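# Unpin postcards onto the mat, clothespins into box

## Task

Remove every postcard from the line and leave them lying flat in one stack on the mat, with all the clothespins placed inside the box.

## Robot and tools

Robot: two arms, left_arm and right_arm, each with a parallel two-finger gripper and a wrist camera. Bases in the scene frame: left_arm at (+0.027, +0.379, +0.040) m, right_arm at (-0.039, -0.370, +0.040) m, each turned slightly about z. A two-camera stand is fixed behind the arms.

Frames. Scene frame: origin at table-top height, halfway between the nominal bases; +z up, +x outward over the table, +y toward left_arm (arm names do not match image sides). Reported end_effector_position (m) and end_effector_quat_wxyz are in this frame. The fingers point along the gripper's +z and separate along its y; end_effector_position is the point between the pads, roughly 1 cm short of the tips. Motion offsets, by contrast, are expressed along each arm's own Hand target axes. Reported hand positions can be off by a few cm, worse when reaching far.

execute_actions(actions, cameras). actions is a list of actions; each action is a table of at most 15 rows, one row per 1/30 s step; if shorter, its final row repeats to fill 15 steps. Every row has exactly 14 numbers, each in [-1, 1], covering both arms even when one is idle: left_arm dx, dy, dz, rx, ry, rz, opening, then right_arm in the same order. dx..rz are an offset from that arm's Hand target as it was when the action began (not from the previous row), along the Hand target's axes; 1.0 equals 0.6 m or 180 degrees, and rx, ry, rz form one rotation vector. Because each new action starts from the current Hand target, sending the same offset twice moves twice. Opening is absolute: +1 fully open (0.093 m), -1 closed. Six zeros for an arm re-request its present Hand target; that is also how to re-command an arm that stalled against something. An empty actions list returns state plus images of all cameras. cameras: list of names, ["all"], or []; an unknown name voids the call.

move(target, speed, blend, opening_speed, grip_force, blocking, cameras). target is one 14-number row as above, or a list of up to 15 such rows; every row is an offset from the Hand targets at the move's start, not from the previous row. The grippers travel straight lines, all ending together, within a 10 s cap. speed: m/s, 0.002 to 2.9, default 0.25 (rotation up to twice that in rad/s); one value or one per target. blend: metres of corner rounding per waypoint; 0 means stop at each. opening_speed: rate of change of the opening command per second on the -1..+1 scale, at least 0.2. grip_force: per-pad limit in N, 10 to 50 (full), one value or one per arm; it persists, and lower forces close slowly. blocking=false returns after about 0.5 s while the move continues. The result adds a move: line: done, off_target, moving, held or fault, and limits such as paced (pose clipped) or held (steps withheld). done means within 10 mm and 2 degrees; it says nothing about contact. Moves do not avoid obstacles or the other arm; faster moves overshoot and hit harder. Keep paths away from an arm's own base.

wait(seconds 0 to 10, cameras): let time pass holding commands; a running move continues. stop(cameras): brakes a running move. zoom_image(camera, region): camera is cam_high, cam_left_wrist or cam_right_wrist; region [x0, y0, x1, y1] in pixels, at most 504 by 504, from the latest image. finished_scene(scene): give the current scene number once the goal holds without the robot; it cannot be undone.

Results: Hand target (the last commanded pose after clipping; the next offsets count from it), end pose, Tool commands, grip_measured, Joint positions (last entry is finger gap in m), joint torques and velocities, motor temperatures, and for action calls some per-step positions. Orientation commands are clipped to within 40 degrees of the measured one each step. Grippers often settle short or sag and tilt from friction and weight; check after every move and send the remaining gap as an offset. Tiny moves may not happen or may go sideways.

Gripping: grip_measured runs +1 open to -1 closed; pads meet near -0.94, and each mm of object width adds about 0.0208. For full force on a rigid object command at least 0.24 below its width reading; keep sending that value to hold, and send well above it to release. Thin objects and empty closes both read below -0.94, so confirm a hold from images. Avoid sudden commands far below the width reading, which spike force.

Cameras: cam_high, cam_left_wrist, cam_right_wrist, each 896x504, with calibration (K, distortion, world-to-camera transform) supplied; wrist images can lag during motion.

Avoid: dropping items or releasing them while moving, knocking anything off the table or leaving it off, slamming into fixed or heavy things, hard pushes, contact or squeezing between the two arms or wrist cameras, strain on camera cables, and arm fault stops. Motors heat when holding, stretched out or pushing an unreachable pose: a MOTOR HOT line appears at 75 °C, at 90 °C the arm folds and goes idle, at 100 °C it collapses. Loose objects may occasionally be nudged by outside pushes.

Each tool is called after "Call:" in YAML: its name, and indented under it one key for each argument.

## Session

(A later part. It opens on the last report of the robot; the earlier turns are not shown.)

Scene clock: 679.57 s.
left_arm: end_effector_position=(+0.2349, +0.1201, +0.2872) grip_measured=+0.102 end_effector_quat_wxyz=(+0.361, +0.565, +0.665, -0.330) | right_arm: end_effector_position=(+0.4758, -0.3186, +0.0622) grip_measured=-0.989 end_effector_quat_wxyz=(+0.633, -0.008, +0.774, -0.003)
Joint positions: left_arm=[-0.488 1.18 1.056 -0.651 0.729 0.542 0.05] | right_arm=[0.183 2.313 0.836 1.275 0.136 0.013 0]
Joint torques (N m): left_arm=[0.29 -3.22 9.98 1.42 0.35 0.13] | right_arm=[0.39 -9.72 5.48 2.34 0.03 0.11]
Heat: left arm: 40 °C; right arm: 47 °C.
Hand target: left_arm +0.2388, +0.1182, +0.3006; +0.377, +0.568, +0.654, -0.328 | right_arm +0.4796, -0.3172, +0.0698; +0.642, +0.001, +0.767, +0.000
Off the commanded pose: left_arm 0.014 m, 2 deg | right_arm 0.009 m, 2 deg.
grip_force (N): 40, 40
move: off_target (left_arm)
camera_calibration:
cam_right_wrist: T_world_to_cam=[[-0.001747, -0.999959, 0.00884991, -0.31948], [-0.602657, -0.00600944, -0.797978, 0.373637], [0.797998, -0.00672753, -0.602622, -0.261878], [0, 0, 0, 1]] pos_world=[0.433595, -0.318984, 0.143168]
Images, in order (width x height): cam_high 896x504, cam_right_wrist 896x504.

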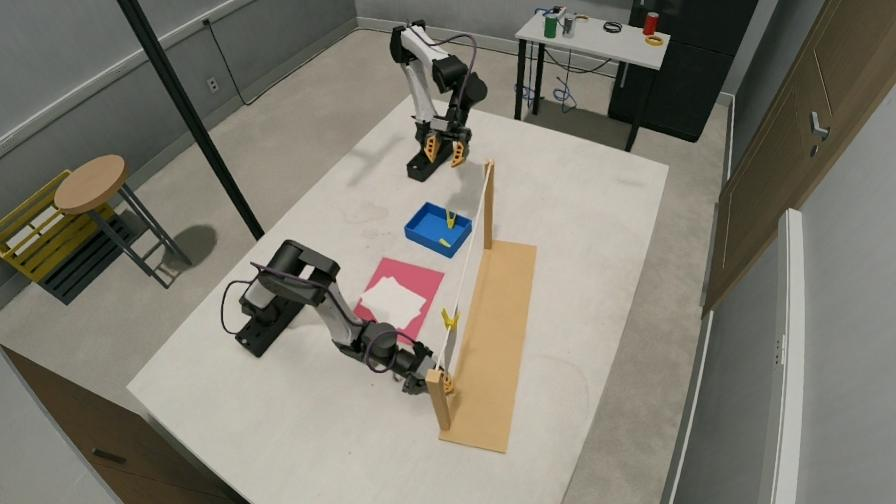

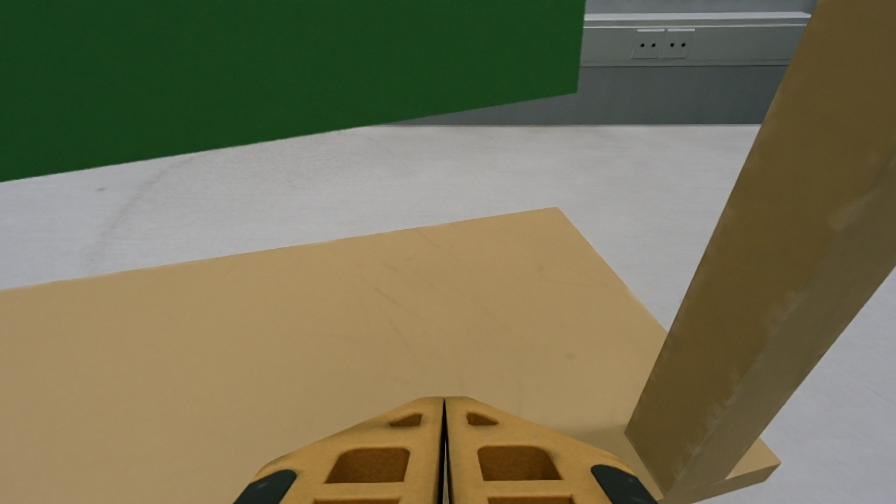

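Call:
move:
  target:
    - [0,0,0,0,0,0,0.1,0.023,0,-0.131,0,0,0,-1]
    - [0,0,0,0,0,0,0.1,0.023,-0.272,-0.131,0,0,0,-1]
    - [0,0,0,0,0,0,0.1,-0.007,-0.263,0.0767,0,0,0,-1]
    - [0,0,0,0,0,0,0.1,-0.007,-0.013,0.0767,0,0,0,-1]
  speed: [0.12,0.12,0.1,0.07]
  blend: [0.01,0.01,0,0]
  cameras: ["cam_high","cam_right_wrist"]

Scene clock: 693.53 s.
left_arm: end_effector_position=(+0.2349, +0.1201, +0.2872) grip_measured=+0.102 end_effector_quat_wxyz=(+0.361, +0.565, +0.665, -0.330) | right_arm: end_effector_position=(+0.5255, -0.3354, +0.0627) grip_measured=-0.989 end_effector_quat_wxyz=(+0.640, +0.004, +0.768, -0.012)
Joint positions: left_arm=[-0.488 1.18 1.056 -0.651 0.729 0.542 0.05] | right_arm=[0.135 2.402 1.057 1.162 0.116 0.009 0]
Joint torques (N m): left_arm=[0.43 -3.37 9.84 1.41 0.35 0.16] | right_arm=[1.52 -11.02 5.24 2.26 -0.14 0.08]
Heat: left arm: 41 °C; right arm: 48 °C.
Hand target: left_arm +0.2388, +0.1182, +0.3006; +0.377, +0.568, +0.654, -0.328 | right_arm +0.5257, -0.3250, +0.0659; +0.642, +0.000, +0.767, +0.000
Off the commanded pose: left_arm 0.014 m, 2 deg | right_arm 0.011 m, 1 deg.
grip_force (N): 40, 40
move: off_target (left_arm, right_arm)
camera_calibration:
cam_right_wrist: T_world_to_cam=[[-0.0301253, -0.999525, 0.00656975, -0.321032], [-0.58804, 0.0124076, -0.808737, 0.403114], [0.808271, -0.0282268, -0.588134, -0.314893], [0, 0, 0, 1]] pos_world=[0.481895, -0.33477, 0.142923]
Images, in order (width x height): cam_high 896x504, cam_right_wrist 896x504.

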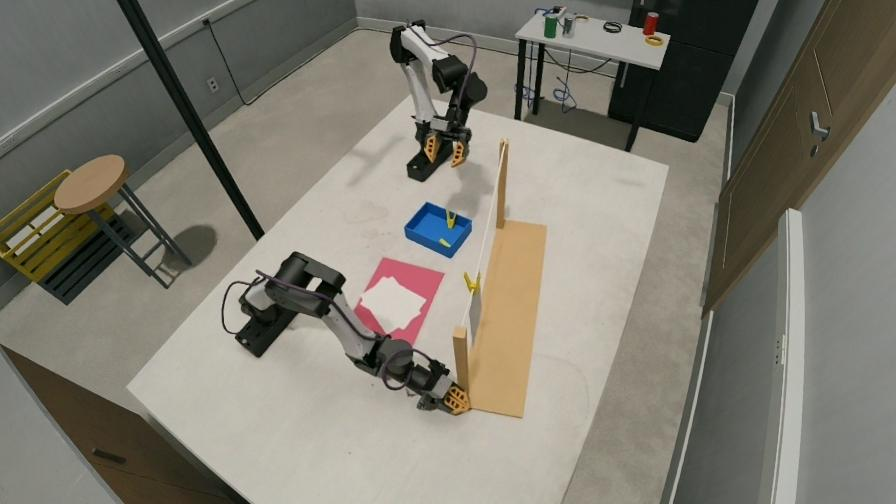

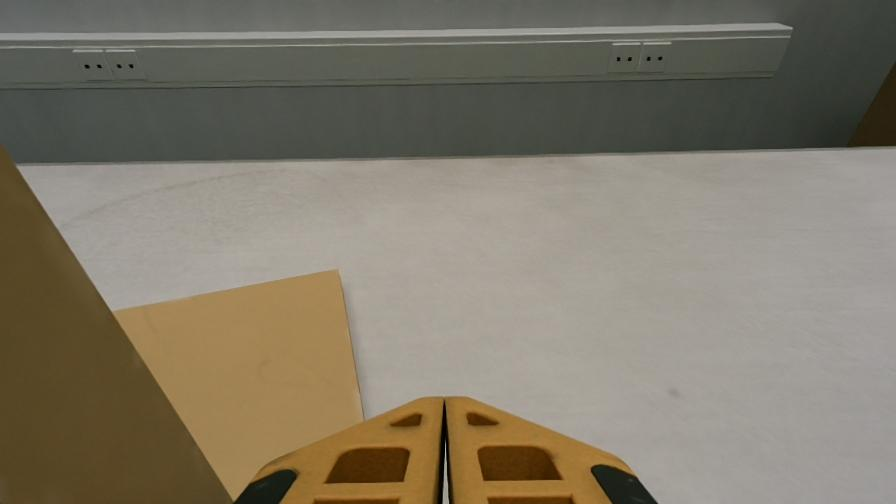

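Call:
move:
  target:
    - [0,0,0,0,0,0,0.1,0.002,0.1,-0.015,0,0,0,-1]
    - [0,0,0,0,0,0,0.1,0.002,0.05,-0.015,0,0,0,-1]
  speed: [0.07,0.1]
  cameras: ["cam_high","cam_left_wrist","cam_right_wrist"]

Call:
zoom_image:
  camera: "cam_high"
  region: [380, 110, 600, 430]

Scene clock: 703.23 s.
left_arm: end_effector_position=(+0.2349, +0.1201, +0.2872) grip_measured=+0.102 end_effector_quat_wxyz=(+0.361, +0.565, +0.665, -0.330) | right_arm: end_effector_position=(+0.5169, -0.2948, +0.0583) grip_measured=-0.989 end_effector_quat_wxyz=(+0.635, +0.002, +0.772, -0.003)
Joint positions: left_arm=[-0.488 1.18 1.056 -0.651 0.729 0.542 0.05] | right_arm=[0.231 2.402 1.045 1.159 0.194 0.036 0]
Joint torques (N m): left_arm=[0.44 -3.34 9.88 1.41 0.35 0.14] | right_arm=[-0.29 -11.73 4.44 2.37 -0.13 -0.06]
Motor temperatures (°C): left_arm=[23 31 41 38 24 25 23] | right_arm=[23 49 39 41 24 25 24]
Heat: left arm: 41 °C; right arm: 49 °C.
Hand target: left_arm +0.2388, +0.1182, +0.3006; +0.377, +0.568, +0.654, -0.328 | right_arm +0.5167, -0.2950, +0.0664; +0.642, +0.000, +0.766, +0.000
Off the commanded pose: left_arm 0.014 m, 2 deg | right_arm 0.008 m, 1 deg.
grip_force (N): 40, 40
move: off_target (left_arm)
camera_calibration:
cam_left_wrist: T_world_to_cam=[[-0.992052, -0.124414, 0.0187909, 0.243351], [-0.113609, 0.821503, -0.558772, 0.12888], [0.0540821, -0.556466, -0.829109, 0.377987], [0, 0, 0, 1]] pos_world=[0.235617, 0.134737, 0.380834]
cam_right_wrist: T_world_to_cam=[[-0.0151599, -0.999879, -0.00354983, -0.287996], [-0.597718, 0.0119084, -0.801618, 0.398506], [0.801563, -0.0100306, -0.597826, -0.299996], [0, 0, 0, 1]] pos_world=[0.474294, -0.295716, 0.139082]

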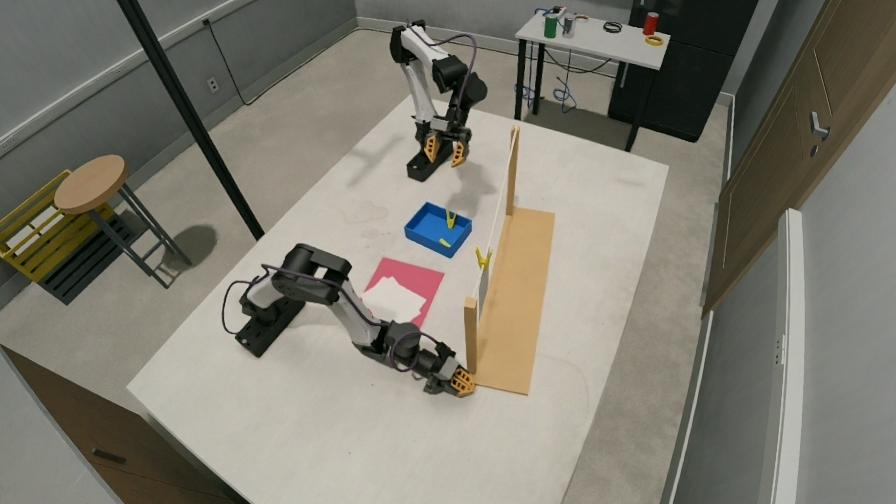

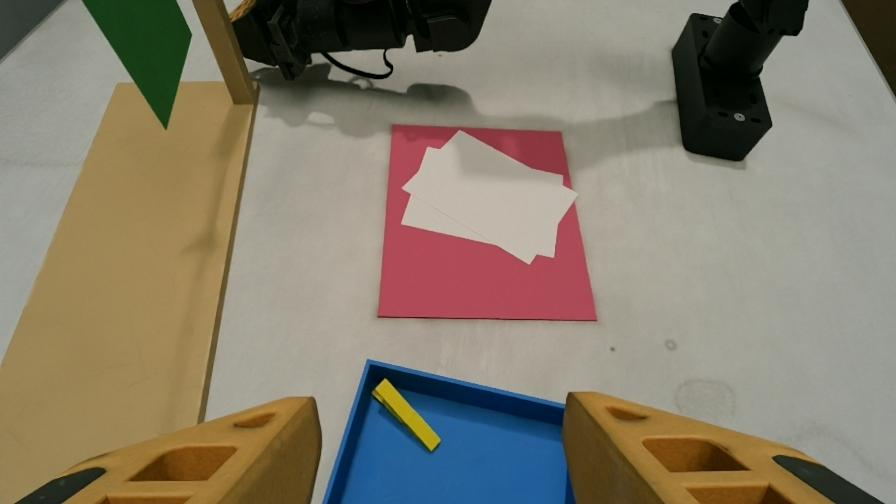

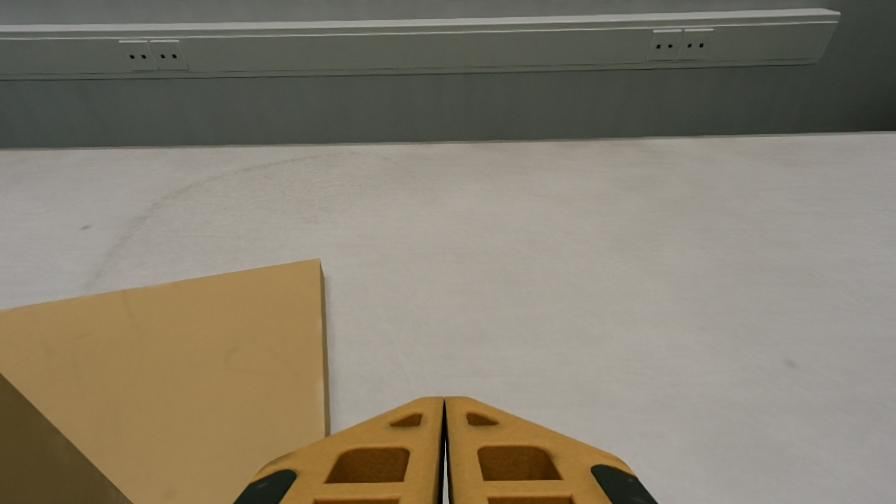

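Scaled by 1.575 from the camera's 896x504 image, which has a finer 1280x720 frame.

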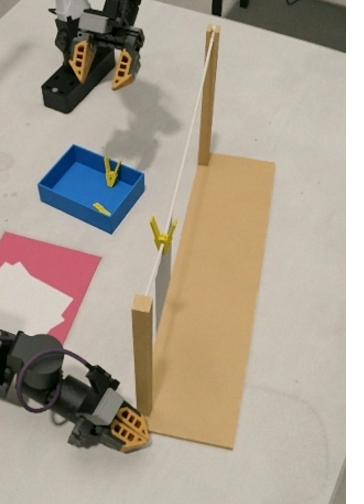

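Call:
move:
  target:
    - [0,0,0,0,0,0,0.1,-0.003,-0.005,-0.2155,0,0,0,-1]
    - [0,0,0,0,0,0,0.1,-0.003,0.0617,-0.2155,0,0,0,0.8]
  speed: 0.15
  cameras: ["cam_right_wrist"]

Scene clock: 723.47 s.
left_arm: end_effector_position=(+0.2349, +0.1201, +0.2872) grip_measured=+0.102 end_effector_quat_wxyz=(+0.361, +0.565, +0.665, -0.330) | right_arm: end_effector_position=(+0.3838, -0.2593, +0.0781) grip_measured=+0.799 end_effector_quat_wxyz=(+0.630, -0.012, +0.777, -0.006)
Joint positions: left_arm=[-0.488 1.18 1.056 -0.651 0.729 0.542 0.05] | right_arm=[0.441 2.134 0.513 1.396 0.386 0.061 0.084]
Joint torques (N m): left_arm=[0.38 -3.32 9.87 1.42 0.36 0.15] | right_arm=[0.05 -9.22 5.07 2.19 0.05 0.11]
Heat: left arm: 41 °C; right arm: 52 °C.
Hand target: left_arm +0.2388, +0.1182, +0.3006; +0.377, +0.568, +0.654, -0.328 | right_arm +0.3898, -0.2578, +0.0908; +0.642, +0.000, +0.766, +0.000
Off the commanded pose: left_arm 0.014 m, 2 deg | right_arm 0.014 m, 2 deg.
grip_force (N): 40, 40
move: off_target (left_arm, right_arm); target 2's new opening was sent with right_arm's hand 0.014 m and 2 deg from that target
camera_calibration:
cam_right_wrist: T_world_to_cam=[[0.00141419, -0.999824, 0.0187029, -0.262504], [-0.60955, -0.0156886, -0.792592, 0.331032], [0.792746, -0.0102795, -0.609465, -0.176775], [0, 0, 0, 1]] pos_world=[0.342289, -0.259082, 0.159545]
Images, in order (width x height): cam_right_wrist 896x504.

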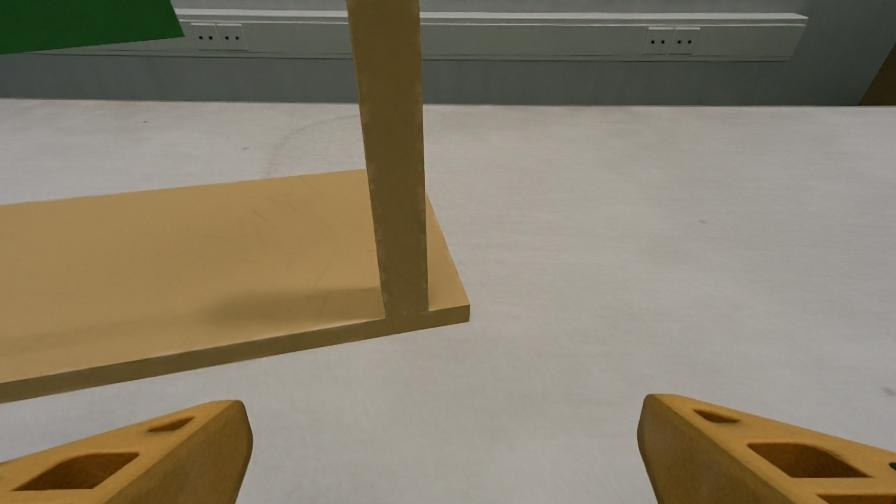

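Call:
move:
  target:
    - [0,0,0,0,0,0,0.1,-0.0495,0.0283,0.184,0,0,0,0.8]
    - [0,0,0,0,0,0,0.1,-0.0495,0.0283,0.184,0,0,0,-0.7]
    - [0,0,0,0,0,0,0.1,-0.026,0.0283,0.053,0,0,0,-0.7]
  speed: [0.12,0.1,0.06]
  cameras: ["cam_high","cam_right_wrist","cam_left_wrist"]

Scene clock: 736.83 s.
left_arm: end_effector_position=(+0.2349, +0.1201, +0.2872) grip_measured=+0.102 end_effector_quat_wxyz=(+0.361, +0.565, +0.665, -0.330) | right_arm: end_effector_position=(+0.4292, -0.2408, +0.0997) grip_measured=-0.647 end_effector_quat_wxyz=(+0.647, -0.004, +0.762, +0.000)
Joint positions: left_arm=[-0.488 1.18 1.056 -0.651 0.729 0.542 0.05] | right_arm=[0.44 2.148 0.708 1.264 0.39 0.062 0.014]
Joint torques (N m): left_arm=[0.42 -3.37 9.85 1.42 0.34 0.14] | right_arm=[0.73 -10.48 3.06 2.03 0.08 0.11]
Heat: left arm: 42 °C; right arm: 52 °C.
Hand target: left_arm +0.2388, +0.1182, +0.3006; +0.377, +0.568, +0.654, -0.328 | right_arm +0.4239, -0.2409, +0.1007; +0.642, +0.001, +0.766, +0.000
Off the commanded pose: left_arm 0.014 m, 2 deg | right_arm 0.005 m, 1 deg.
grip_force (N): 40, 40
move: off_target (left_arm)
camera_calibration:
cam_left_wrist: T_world_to_cam=[[-0.992052, -0.124414, 0.0187909, 0.243351], [-0.113609, 0.821503, -0.558772, 0.12888], [0.0540821, -0.556466, -0.829109, 0.377987], [0, 0, 0, 1]] pos_world=[0.235617, 0.134737, 0.380834]
cam_right_wrist: T_world_to_cam=[[-0.00289161, -0.999996, -0.000498858, -0.240679], [-0.573095, 0.00206598, -0.819486, 0.367528], [0.819484, -0.00208374, -0.573098, -0.212679], [0, 0, 0, 1]] pos_world=[0.384219, -0.24188, 0.179178]

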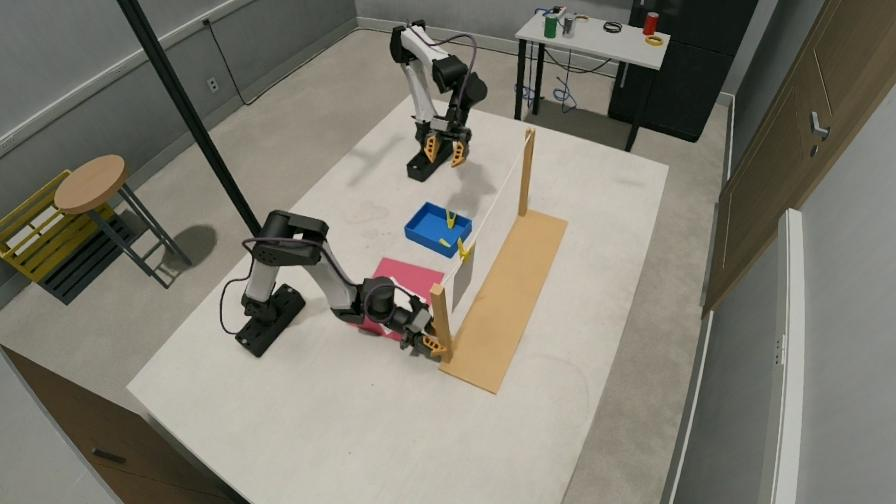

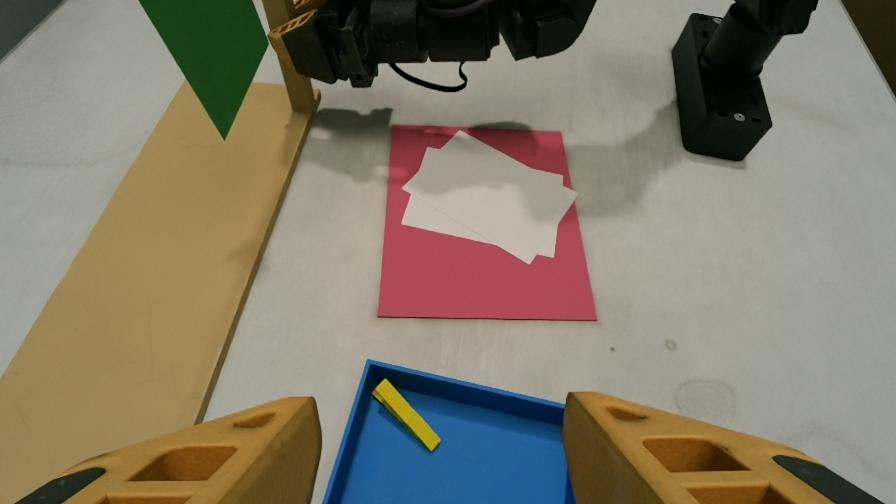

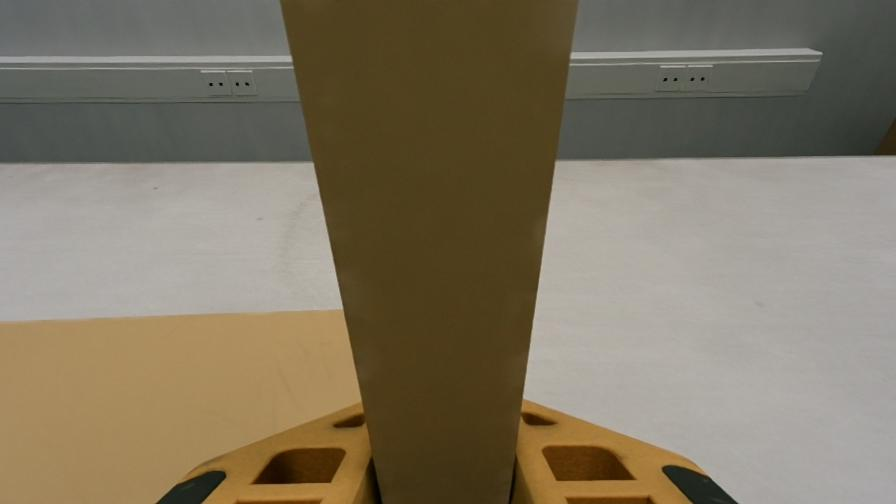

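Call:
move:
  target:
    - [0,0,0,0,0,0,-0.32,0.01,0,-0.0575,0,0,0,-0.7]
    - [0,0,0,0,0,0,-0.32,0.01,0,-0.0575,0,0,0,0.1]
    - [0,0,0,0,0,0,-0.32,0.0333,0,-0.189,0,0,0,0.1]
    - [0,0,0,0,0,0,-0.32,-0.21,-0.05,-0.3,0,0,0,0.1]
  speed: [0.06,0.1,0.15,0.2]
  blend: [0,0,0.02,0]
  cameras: ["cam_high","cam_right_wrist","cam_left_wrist"]

Scene clock: 748.97 s.
left_arm: end_effector_position=(+0.2349, +0.1201, +0.2872) grip_measured=-0.318 end_effector_quat_wxyz=(+0.361, +0.565, +0.665, -0.330) | right_arm: end_effector_position=(+0.2640, -0.2746, +0.2399) grip_measured=+0.099 end_effector_quat_wxyz=(+0.633, -0.009, +0.774, -0.013)
Joint positions: left_arm=[-0.488 1.18 1.056 -0.651 0.729 0.542 0.03] | right_arm=[0.649 0.891 0.377 0.271 0.604 0.107 0.05]
Joint torques (N m): left_arm=[0.31 -3.41 9.91 1.4 0.36 0.17] | right_arm=[-0.05 -1.32 11.54 2.07 -0.07 0.12]
Heat: left arm: 42 °C; right arm: 52 °C.
Hand target: left_arm +0.2388, +0.1182, +0.3006; +0.377, +0.568, +0.654, -0.328 | right_arm +0.2686, -0.2708, +0.2561; +0.642, +0.000, +0.767, +0.000
Off the commanded pose: left_arm 0.014 m, 2 deg | right_arm 0.017 m, 2 deg.
grip_force (N): 40, 40
move: off_target (left_arm, right_arm)
camera_calibration:
cam_left_wrist: T_world_to_cam=[[-0.992052, -0.124414, 0.0187909, 0.243351], [-0.113609, 0.821503, -0.558772, 0.12888], [0.0540821, -0.556466, -0.829109, 0.377987], [0, 0, 0, 1]] pos_world=[0.235617, 0.134737, 0.380834]
cam_right_wrist: T_world_to_cam=[[-0.0117401, -0.999579, 0.0265479, -0.278926], [-0.602885, -0.0141054, -0.797704, 0.385885], [0.797742, -0.0253705, -0.602465, 0.00937505], [0, 0, 0, 1]] pos_world=[0.22189, -0.273128, 0.320875]

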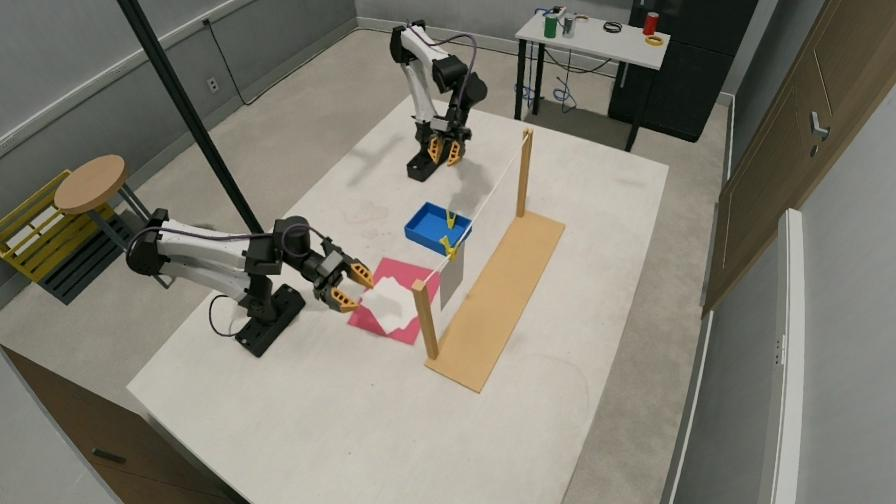

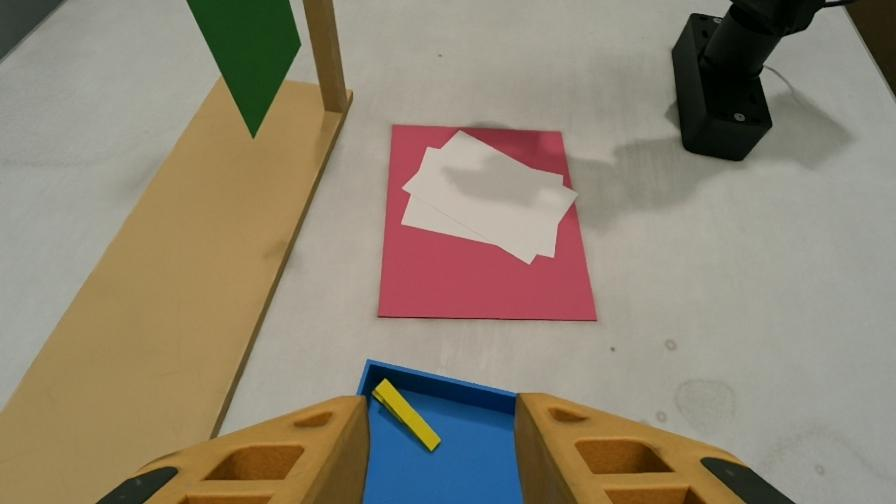

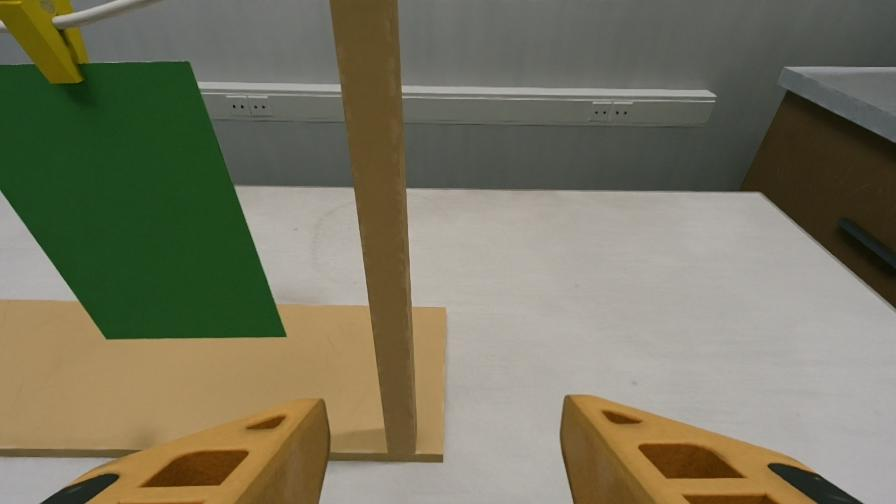

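Call:
move:
  target:
    - [-0.041,0.0285,0.171,-0.04,-0.07,-0.01,-0.32,-0.234,-0.017,-0.057,-0.2,0.05,-0.08,0.2]
    - [-0.004,0.15,0.327,-0.092,-0.165,-0.0247,-0.32,-0.286,0.2015,0.144,-0.4145,0.1106,-0.1677,0.2]
  blend: [0.04,0]
  speed: 0.25
  cameras: ["all"]

Scene clock: 769.97 s.
left_arm: end_effector_position=(+0.3470, -0.0321, +0.1938) grip_measured=-0.318 end_effector_quat_wxyz=(+0.579, +0.388, +0.610, -0.378) | right_arm: end_effector_position=(+0.3853, -0.1536, +0.4076) grip_measured=+0.199 end_effector_quat_wxyz=(+0.399, -0.536, +0.683, +0.294)
Joint positions: left_arm=[-0.738 1.969 0.862 1.059 0.346 0.003 0.03] | right_arm=[0.235 2.232 2.841 -1.53 -0.879 -0.821 0.055]
Joint torques (N m): left_arm=[-0.61 -6.83 8.12 2.18 -0.16 0.01] | right_arm=[0.49 -8.53 7.39 1.39 -0.58 -0.17]
Heat: left arm: 42 °C; right arm: 48 °C.
Hand target: left_arm +0.3518, -0.0387, +0.2045; +0.596, +0.381, +0.597, -0.380 | right_arm +0.3838, -0.1500, +0.4099; +0.360, -0.567, +0.677, +0.302
Off the commanded pose: left_arm 0.013 m, 3 deg | right_arm 0.004 m, 6 deg.
elbow stopped short (right arm): the move would have taken joint 3 (elbow) straighter than the controller allows.
grip_force (N): 40, 40
move: off_target (left_arm, right_arm)
camera_calibration:
cam_left_wrist: T_world_to_cam=[[-0.915581, -0.402056, -0.00795989, 0.307117], [-0.176722, 0.420063, -0.890122, 0.287679], [0.361222, -0.813571, -0.455654, 0.0226], [0, 0, 0, 1]] pos_world=[0.323866, 0.0210214, 0.268812]
cam_right_wrist: T_world_to_cam=[[0.964701, -0.262262, 0.0238833, -0.422941], [-0.204974, -0.804712, -0.557158, 0.221729], [0.16534, 0.532596, -0.830063, 0.438839], [0, 0, 0, 1]] pos_world=[0.380902, -0.166217, 0.497903]

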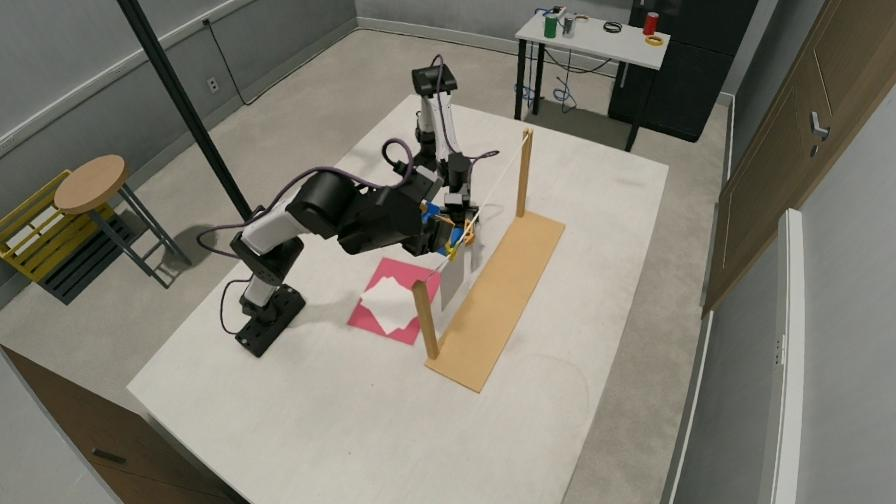

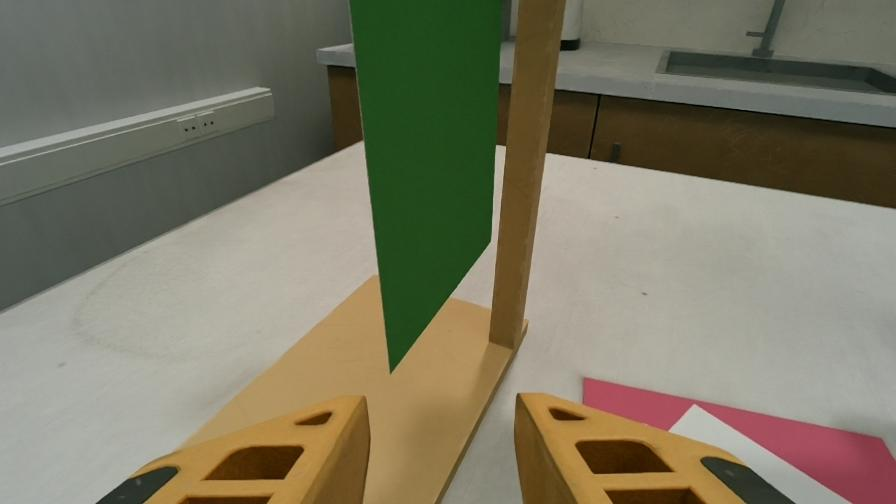

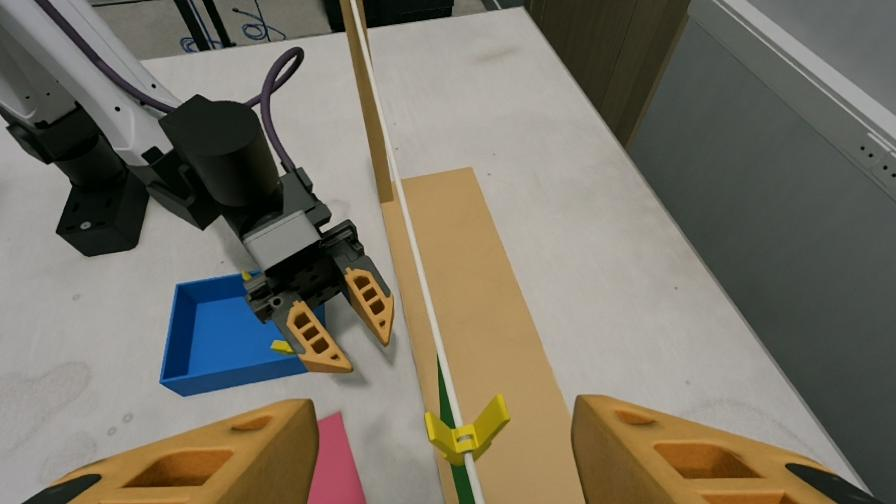

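Call:
move:
  target:
    - [0,0.0135,0.02,0,0,0,-0.32,0,0,0,0,0,0,0.2]
    - [0,0.0135,0.141,0,0,0,-0.32,0,0,0,0,0,0,0.2]
    - [0,0.0135,0.141,0.078,0,0,-0.32,0,0,0,0,0,0,0.2]
    - [0,0.0135,0.141,0.078,0,0,-1,0,0,0,0,0,0,0.2]
  speed: 0.12
  blend: [0.01,0.01,0,0]
  cameras: ["all"]

Scene clock: 779.13 s.
left_arm: end_effector_position=(+0.3887, -0.1092, +0.1981) grip_measured=-0.988 end_effector_quat_wxyz=(+0.536, +0.451, +0.555, -0.448) | right_arm: end_effector_position=(+0.3852, -0.1536, +0.4075) grip_measured=+0.199 end_effector_quat_wxyz=(+0.399, -0.536, +0.683, +0.294)
Joint positions: left_arm=[-0.713 2.258 1.363 0.866 0.605 0.003 0] | right_arm=[0.235 2.232 2.841 -1.53 -0.879 -0.822 0.055]
Joint torques (N m): left_arm=[0.5 -9.65 9.22 1.89 0.09 0.03] | right_arm=[0.49 -8.55 7.41 1.38 -0.58 -0.16]
Heat: left arm: 42 °C; right arm: 49 °C.
Hand target: left_arm +0.3946, -0.1121, +0.2044; +0.545, +0.451, +0.546, -0.450 | right_arm +0.3838, -0.1500, +0.4099; +0.360, -0.567, +0.677, +0.302
Off the commanded pose: left_arm 0.009 m, 1 deg | right_arm 0.005 m, 6 deg.
elbow stopped short (right arm): the move would have taken joint 3 (elbow) straighter than the controller allows.
grip_force (N): 40, 40
move: off_target (right_arm); blend cut to 0.0076 m at target 1
camera_calibration:
cam_left_wrist: T_world_to_cam=[[-0.983897, -0.178574, -0.00761515, 0.365187], [-0.0712874, 0.431131, -0.899469, 0.293273], [0.163905, -0.884442, -0.436919, 0.0120174], [0, 0, 0, 1]] pos_world=[0.378243, -0.0505977, 0.271822]
cam_right_wrist: T_world_to_cam=[[0.96477, -0.262046, 0.0234802, -0.42263], [-0.205058, -0.804859, -0.556914, 0.221538], [0.164835, 0.532479, -0.830238, 0.439032], [0, 0, 0, 1]] pos_world=[0.380801, -0.166217, 0.497802]

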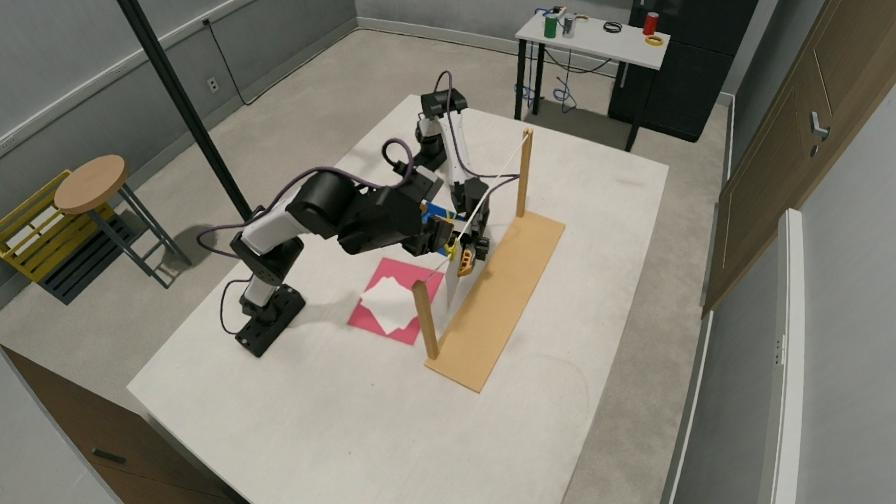

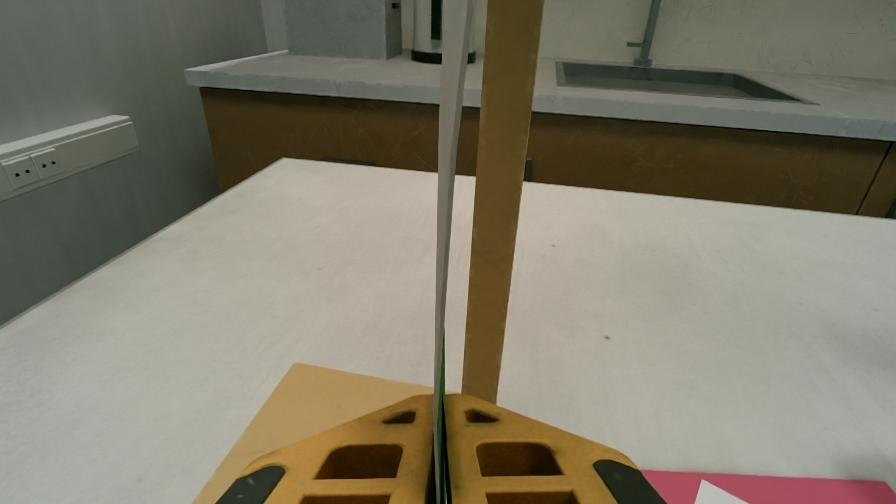

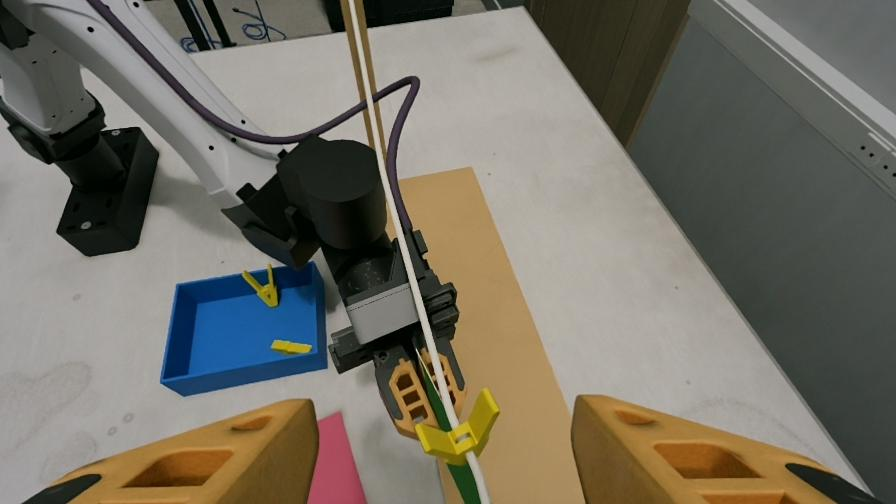

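Call:
move:
  target: [0,-0.0131,0,0.044,0,0,-1,0.074,-0.007,0.084,-0.046,0,-0.031,0.2]
  speed: 0.1
  cameras: ["cam_left_wrist","cam_right_wrist"]

Scene clock: 793.53 s.
left_arm: end_effector_position=(+0.3815, -0.1110, +0.1982) grip_measured=-0.988 end_effector_quat_wxyz=(+0.504, +0.486, +0.524, -0.485) | right_arm: end_effector_position=(+0.3927, -0.1389, +0.3501) grip_measured=+0.199 end_effector_quat_wxyz=(-0.367, +0.604, -0.634, -0.315)
Joint positions: left_arm=[-0.689 2.29 1.421 0.839 0.764 0.003 0] | right_arm=[0.249 2.31 2.744 -1.554 -0.938 -1.082 0.055]
Joint torques (N m): left_arm=[0.51 -9.85 9.33 1.8 0.11 0.05] | right_arm=[0.7 -9.63 5.15 1.08 -0.68 -0.22]
Heat: left arm: 42 °C; right arm: 51 °C.
Hand target: left_arm +0.3869, -0.1136, +0.2043; +0.512, +0.487, +0.513, -0.486 | right_arm +0.3909, -0.1342, +0.3449; -0.332, +0.624, -0.625, -0.332
Off the commanded pose: left_arm 0.009 m, 2 deg | right_arm 0.007 m, 5 deg.
joint sent to its limit (right arm) — joint 4 (wrist pitch), lower limit. The joint targets are off in orientation, not in position.
grip_force (N): 40, 40
move: off_target (right_arm)
camera_calibration:
cam_left_wrist: T_world_to_cam=[[-0.998968, -0.0452975, -0.00330379, 0.377491], [-0.0167319, 0.434671, -0.900434, 0.27344], [0.0422234, -0.899449, -0.43498, 0.0559899], [0, 0, 0, 1]] pos_world=[0.379313, -0.051397, 0.271816]
cam_right_wrist: T_world_to_cam=[[0.995705, -0.082936, 0.0411445, -0.418219], [-0.0483925, -0.84511, -0.532398, 0.127272], [0.0789266, 0.528121, -0.845493, 0.420898], [0, 0, 0, 1]] pos_world=[0.389362, -0.149412, 0.440833]
Images, in order (width x height): cam_left_wrist 896x504, cam_right_wrist 896x504.

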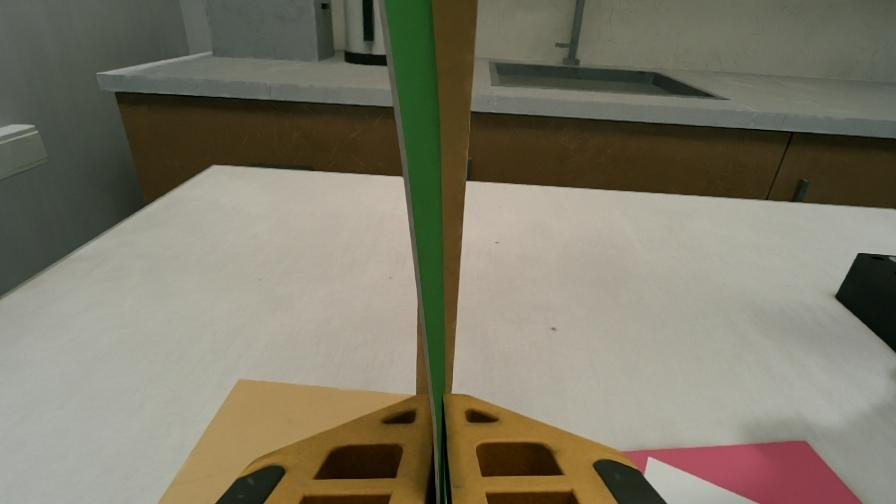

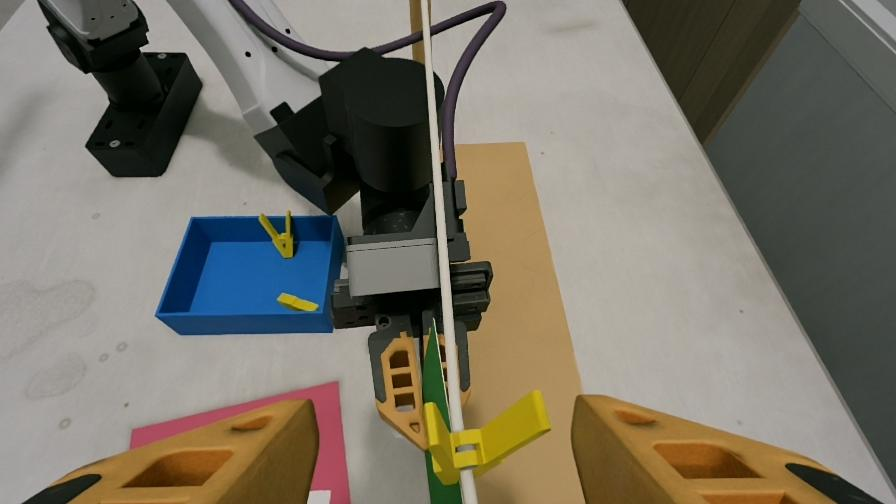

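Call:
move:
  target:
    - [0,0.0133,0,0,0,0,-1,0,-0.006,0,0,0,0,0.2]
    - [0,0.0133,0,0,0,0,-1,0.032,-0.008,0.0335,0,0,0,0.2]
  speed: 0.08
  cameras: ["cam_left_wrist","cam_right_wrist"]

Scene clock: 800.93 s.
left_arm: end_effector_position=(+0.3891, -0.1109, +0.1982) grip_measured=-0.988 end_effector_quat_wxyz=(+0.504, +0.486, +0.524, -0.485) | right_arm: end_effector_position=(+0.3973, -0.1320, +0.3242) grip_measured=+0.199 end_effector_quat_wxyz=(-0.347, +0.614, -0.629, -0.325)
Joint positions: left_arm=[-0.678 2.307 1.454 0.823 0.777 0.003 0] | right_arm=[0.261 2.353 2.719 -1.554 -0.939 -1.129 0.055]
Joint torques (N m): left_arm=[0.53 -10.03 9.52 1.79 0.11 0.03] | right_arm=[0.72 -10.13 5.35 0.98 -0.58 -0.23]
Heat: left arm: 42 °C; right arm: 51 °C.
Hand target: left_arm +0.3949, -0.1131, +0.2044; +0.512, +0.487, +0.513, -0.486 | right_arm +0.3957, -0.1282, +0.3179; -0.332, +0.624, -0.625, -0.332
Off the commanded pose: left_arm 0.009 m, 2 deg | right_arm 0.008 m, 2 deg.
joint sent to its limit (right arm) — joint 4 (wrist pitch), lower limit. The joint targets still meet the commanded pose.
grip_force (N): 40, 40
move: done
camera_calibration:
cam_left_wrist: T_world_to_cam=[[-0.999037, -0.0437792, -0.00276791, 0.385152], [-0.0165546, 0.434704, -0.900421, 0.273412], [0.040623, -0.899509, -0.43501, 0.0564666], [0, 0, 0, 1]] pos_world=[0.387013, -0.0511993, 0.271815]
cam_right_wrist: T_world_to_cam=[[0.998872, -0.0446585, 0.016164, -0.409181], [-0.0298579, -0.855146, -0.517527, 0.105978], [0.0369345, 0.516461, -0.855514, 0.413336], [0, 0, 0, 1]] pos_world=[0.396617, -0.141119, 0.415075]
Images, in order (width x height): cam_left_wrist 896x504, cam_right_wrist 896x504.

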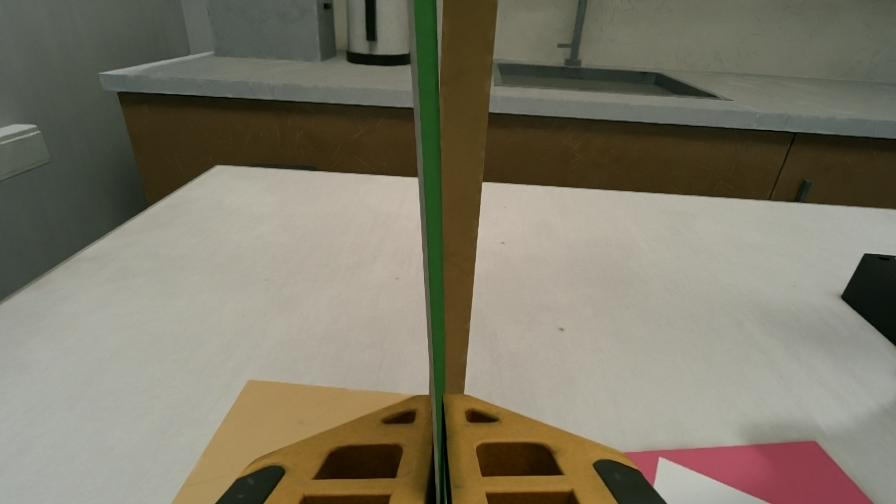

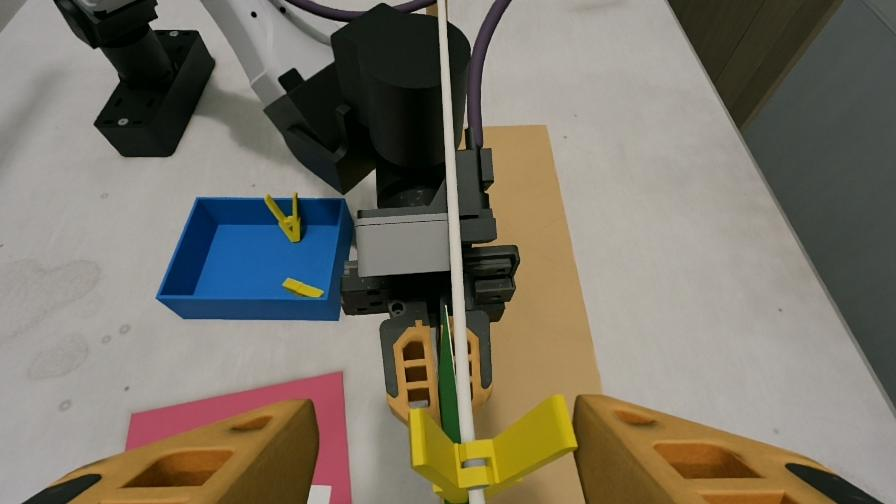

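Call:
move:
  target:
    - [0,0,0,0,0,0,-1,0,-0.014,0,0,0,0,0.2]
    - [0,0,0,0,0,0,-1,0,-0.014,0,0,0,0,-1]
  speed: 0.08
  cameras: ["cam_left_wrist","cam_right_wrist"]

Scene clock: 806.83 s.
left_arm: end_effector_position=(+0.3891, -0.1109, +0.1982) grip_measured=-0.988 end_effector_quat_wxyz=(+0.504, +0.486, +0.524, -0.485) | right_arm: end_effector_position=(+0.4036, -0.1306, +0.3150) grip_measured=-0.717 end_effector_quat_wxyz=(-0.344, +0.614, -0.631, -0.327)
Joint positions: left_arm=[-0.678 2.307 1.454 0.823 0.777 0.003 0] | right_arm=[0.261 2.39 2.748 -1.554 -0.939 -1.129 0.011]
Joint torques (N m): left_arm=[0.39 -9.95 9.29 1.79 0.09 0.03] | right_arm=[0.27 -10.15 8.36 0.97 -0.6 -0.02]
Heat: left arm: 42 °C; right arm: 52 °C.
Hand target: left_arm +0.3949, -0.1131, +0.2043; +0.512, +0.487, +0.513, -0.486 | right_arm +0.4041, -0.1283, +0.3179; -0.332, +0.624, -0.625, -0.332
Off the commanded pose: left_arm 0.009 m, 2 deg | right_arm 0.004 m, 2 deg.
joint sent to its limit (right arm) — joint 4 (wrist pitch), lower limit. The joint targets still meet the commanded pose.
grip_force (N): 40, 40
move: done
camera_calibration:
cam_left_wrist: T_world_to_cam=[[-0.999038, -0.0437792, -0.00255393, 0.38509], [-0.0167599, 0.434978, -0.900285, 0.273512], [0.0405247, -0.899376, -0.435294, 0.0564977], [0, 0, 0, 1]] pos_world=[0.387014, -0.0513, 0.271815]
cam_right_wrist: T_world_to_cam=[[0.99898, -0.0444326, 0.00805966, -0.412761], [-0.0339194, -0.85614, -0.51563, 0.103571], [0.029811, 0.51483, -0.856774, 0.407617], [0, 0, 0, 1]] pos_world=[0.403702, -0.139522, 0.405966]
Images, in order (width x height): cam_left_wrist 896x504, cam_right_wrist 896x504.

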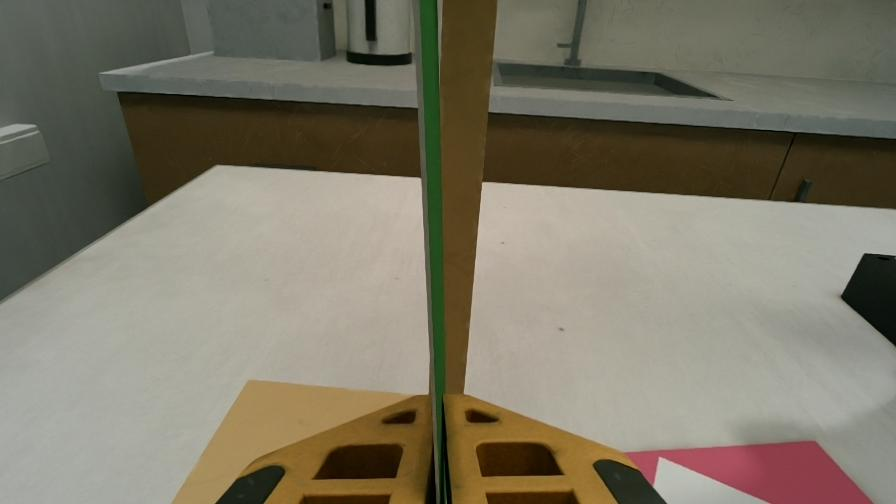

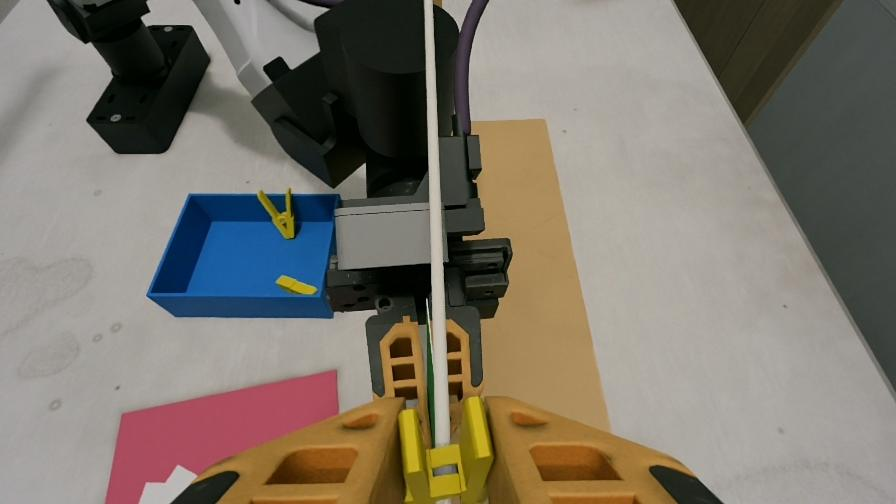

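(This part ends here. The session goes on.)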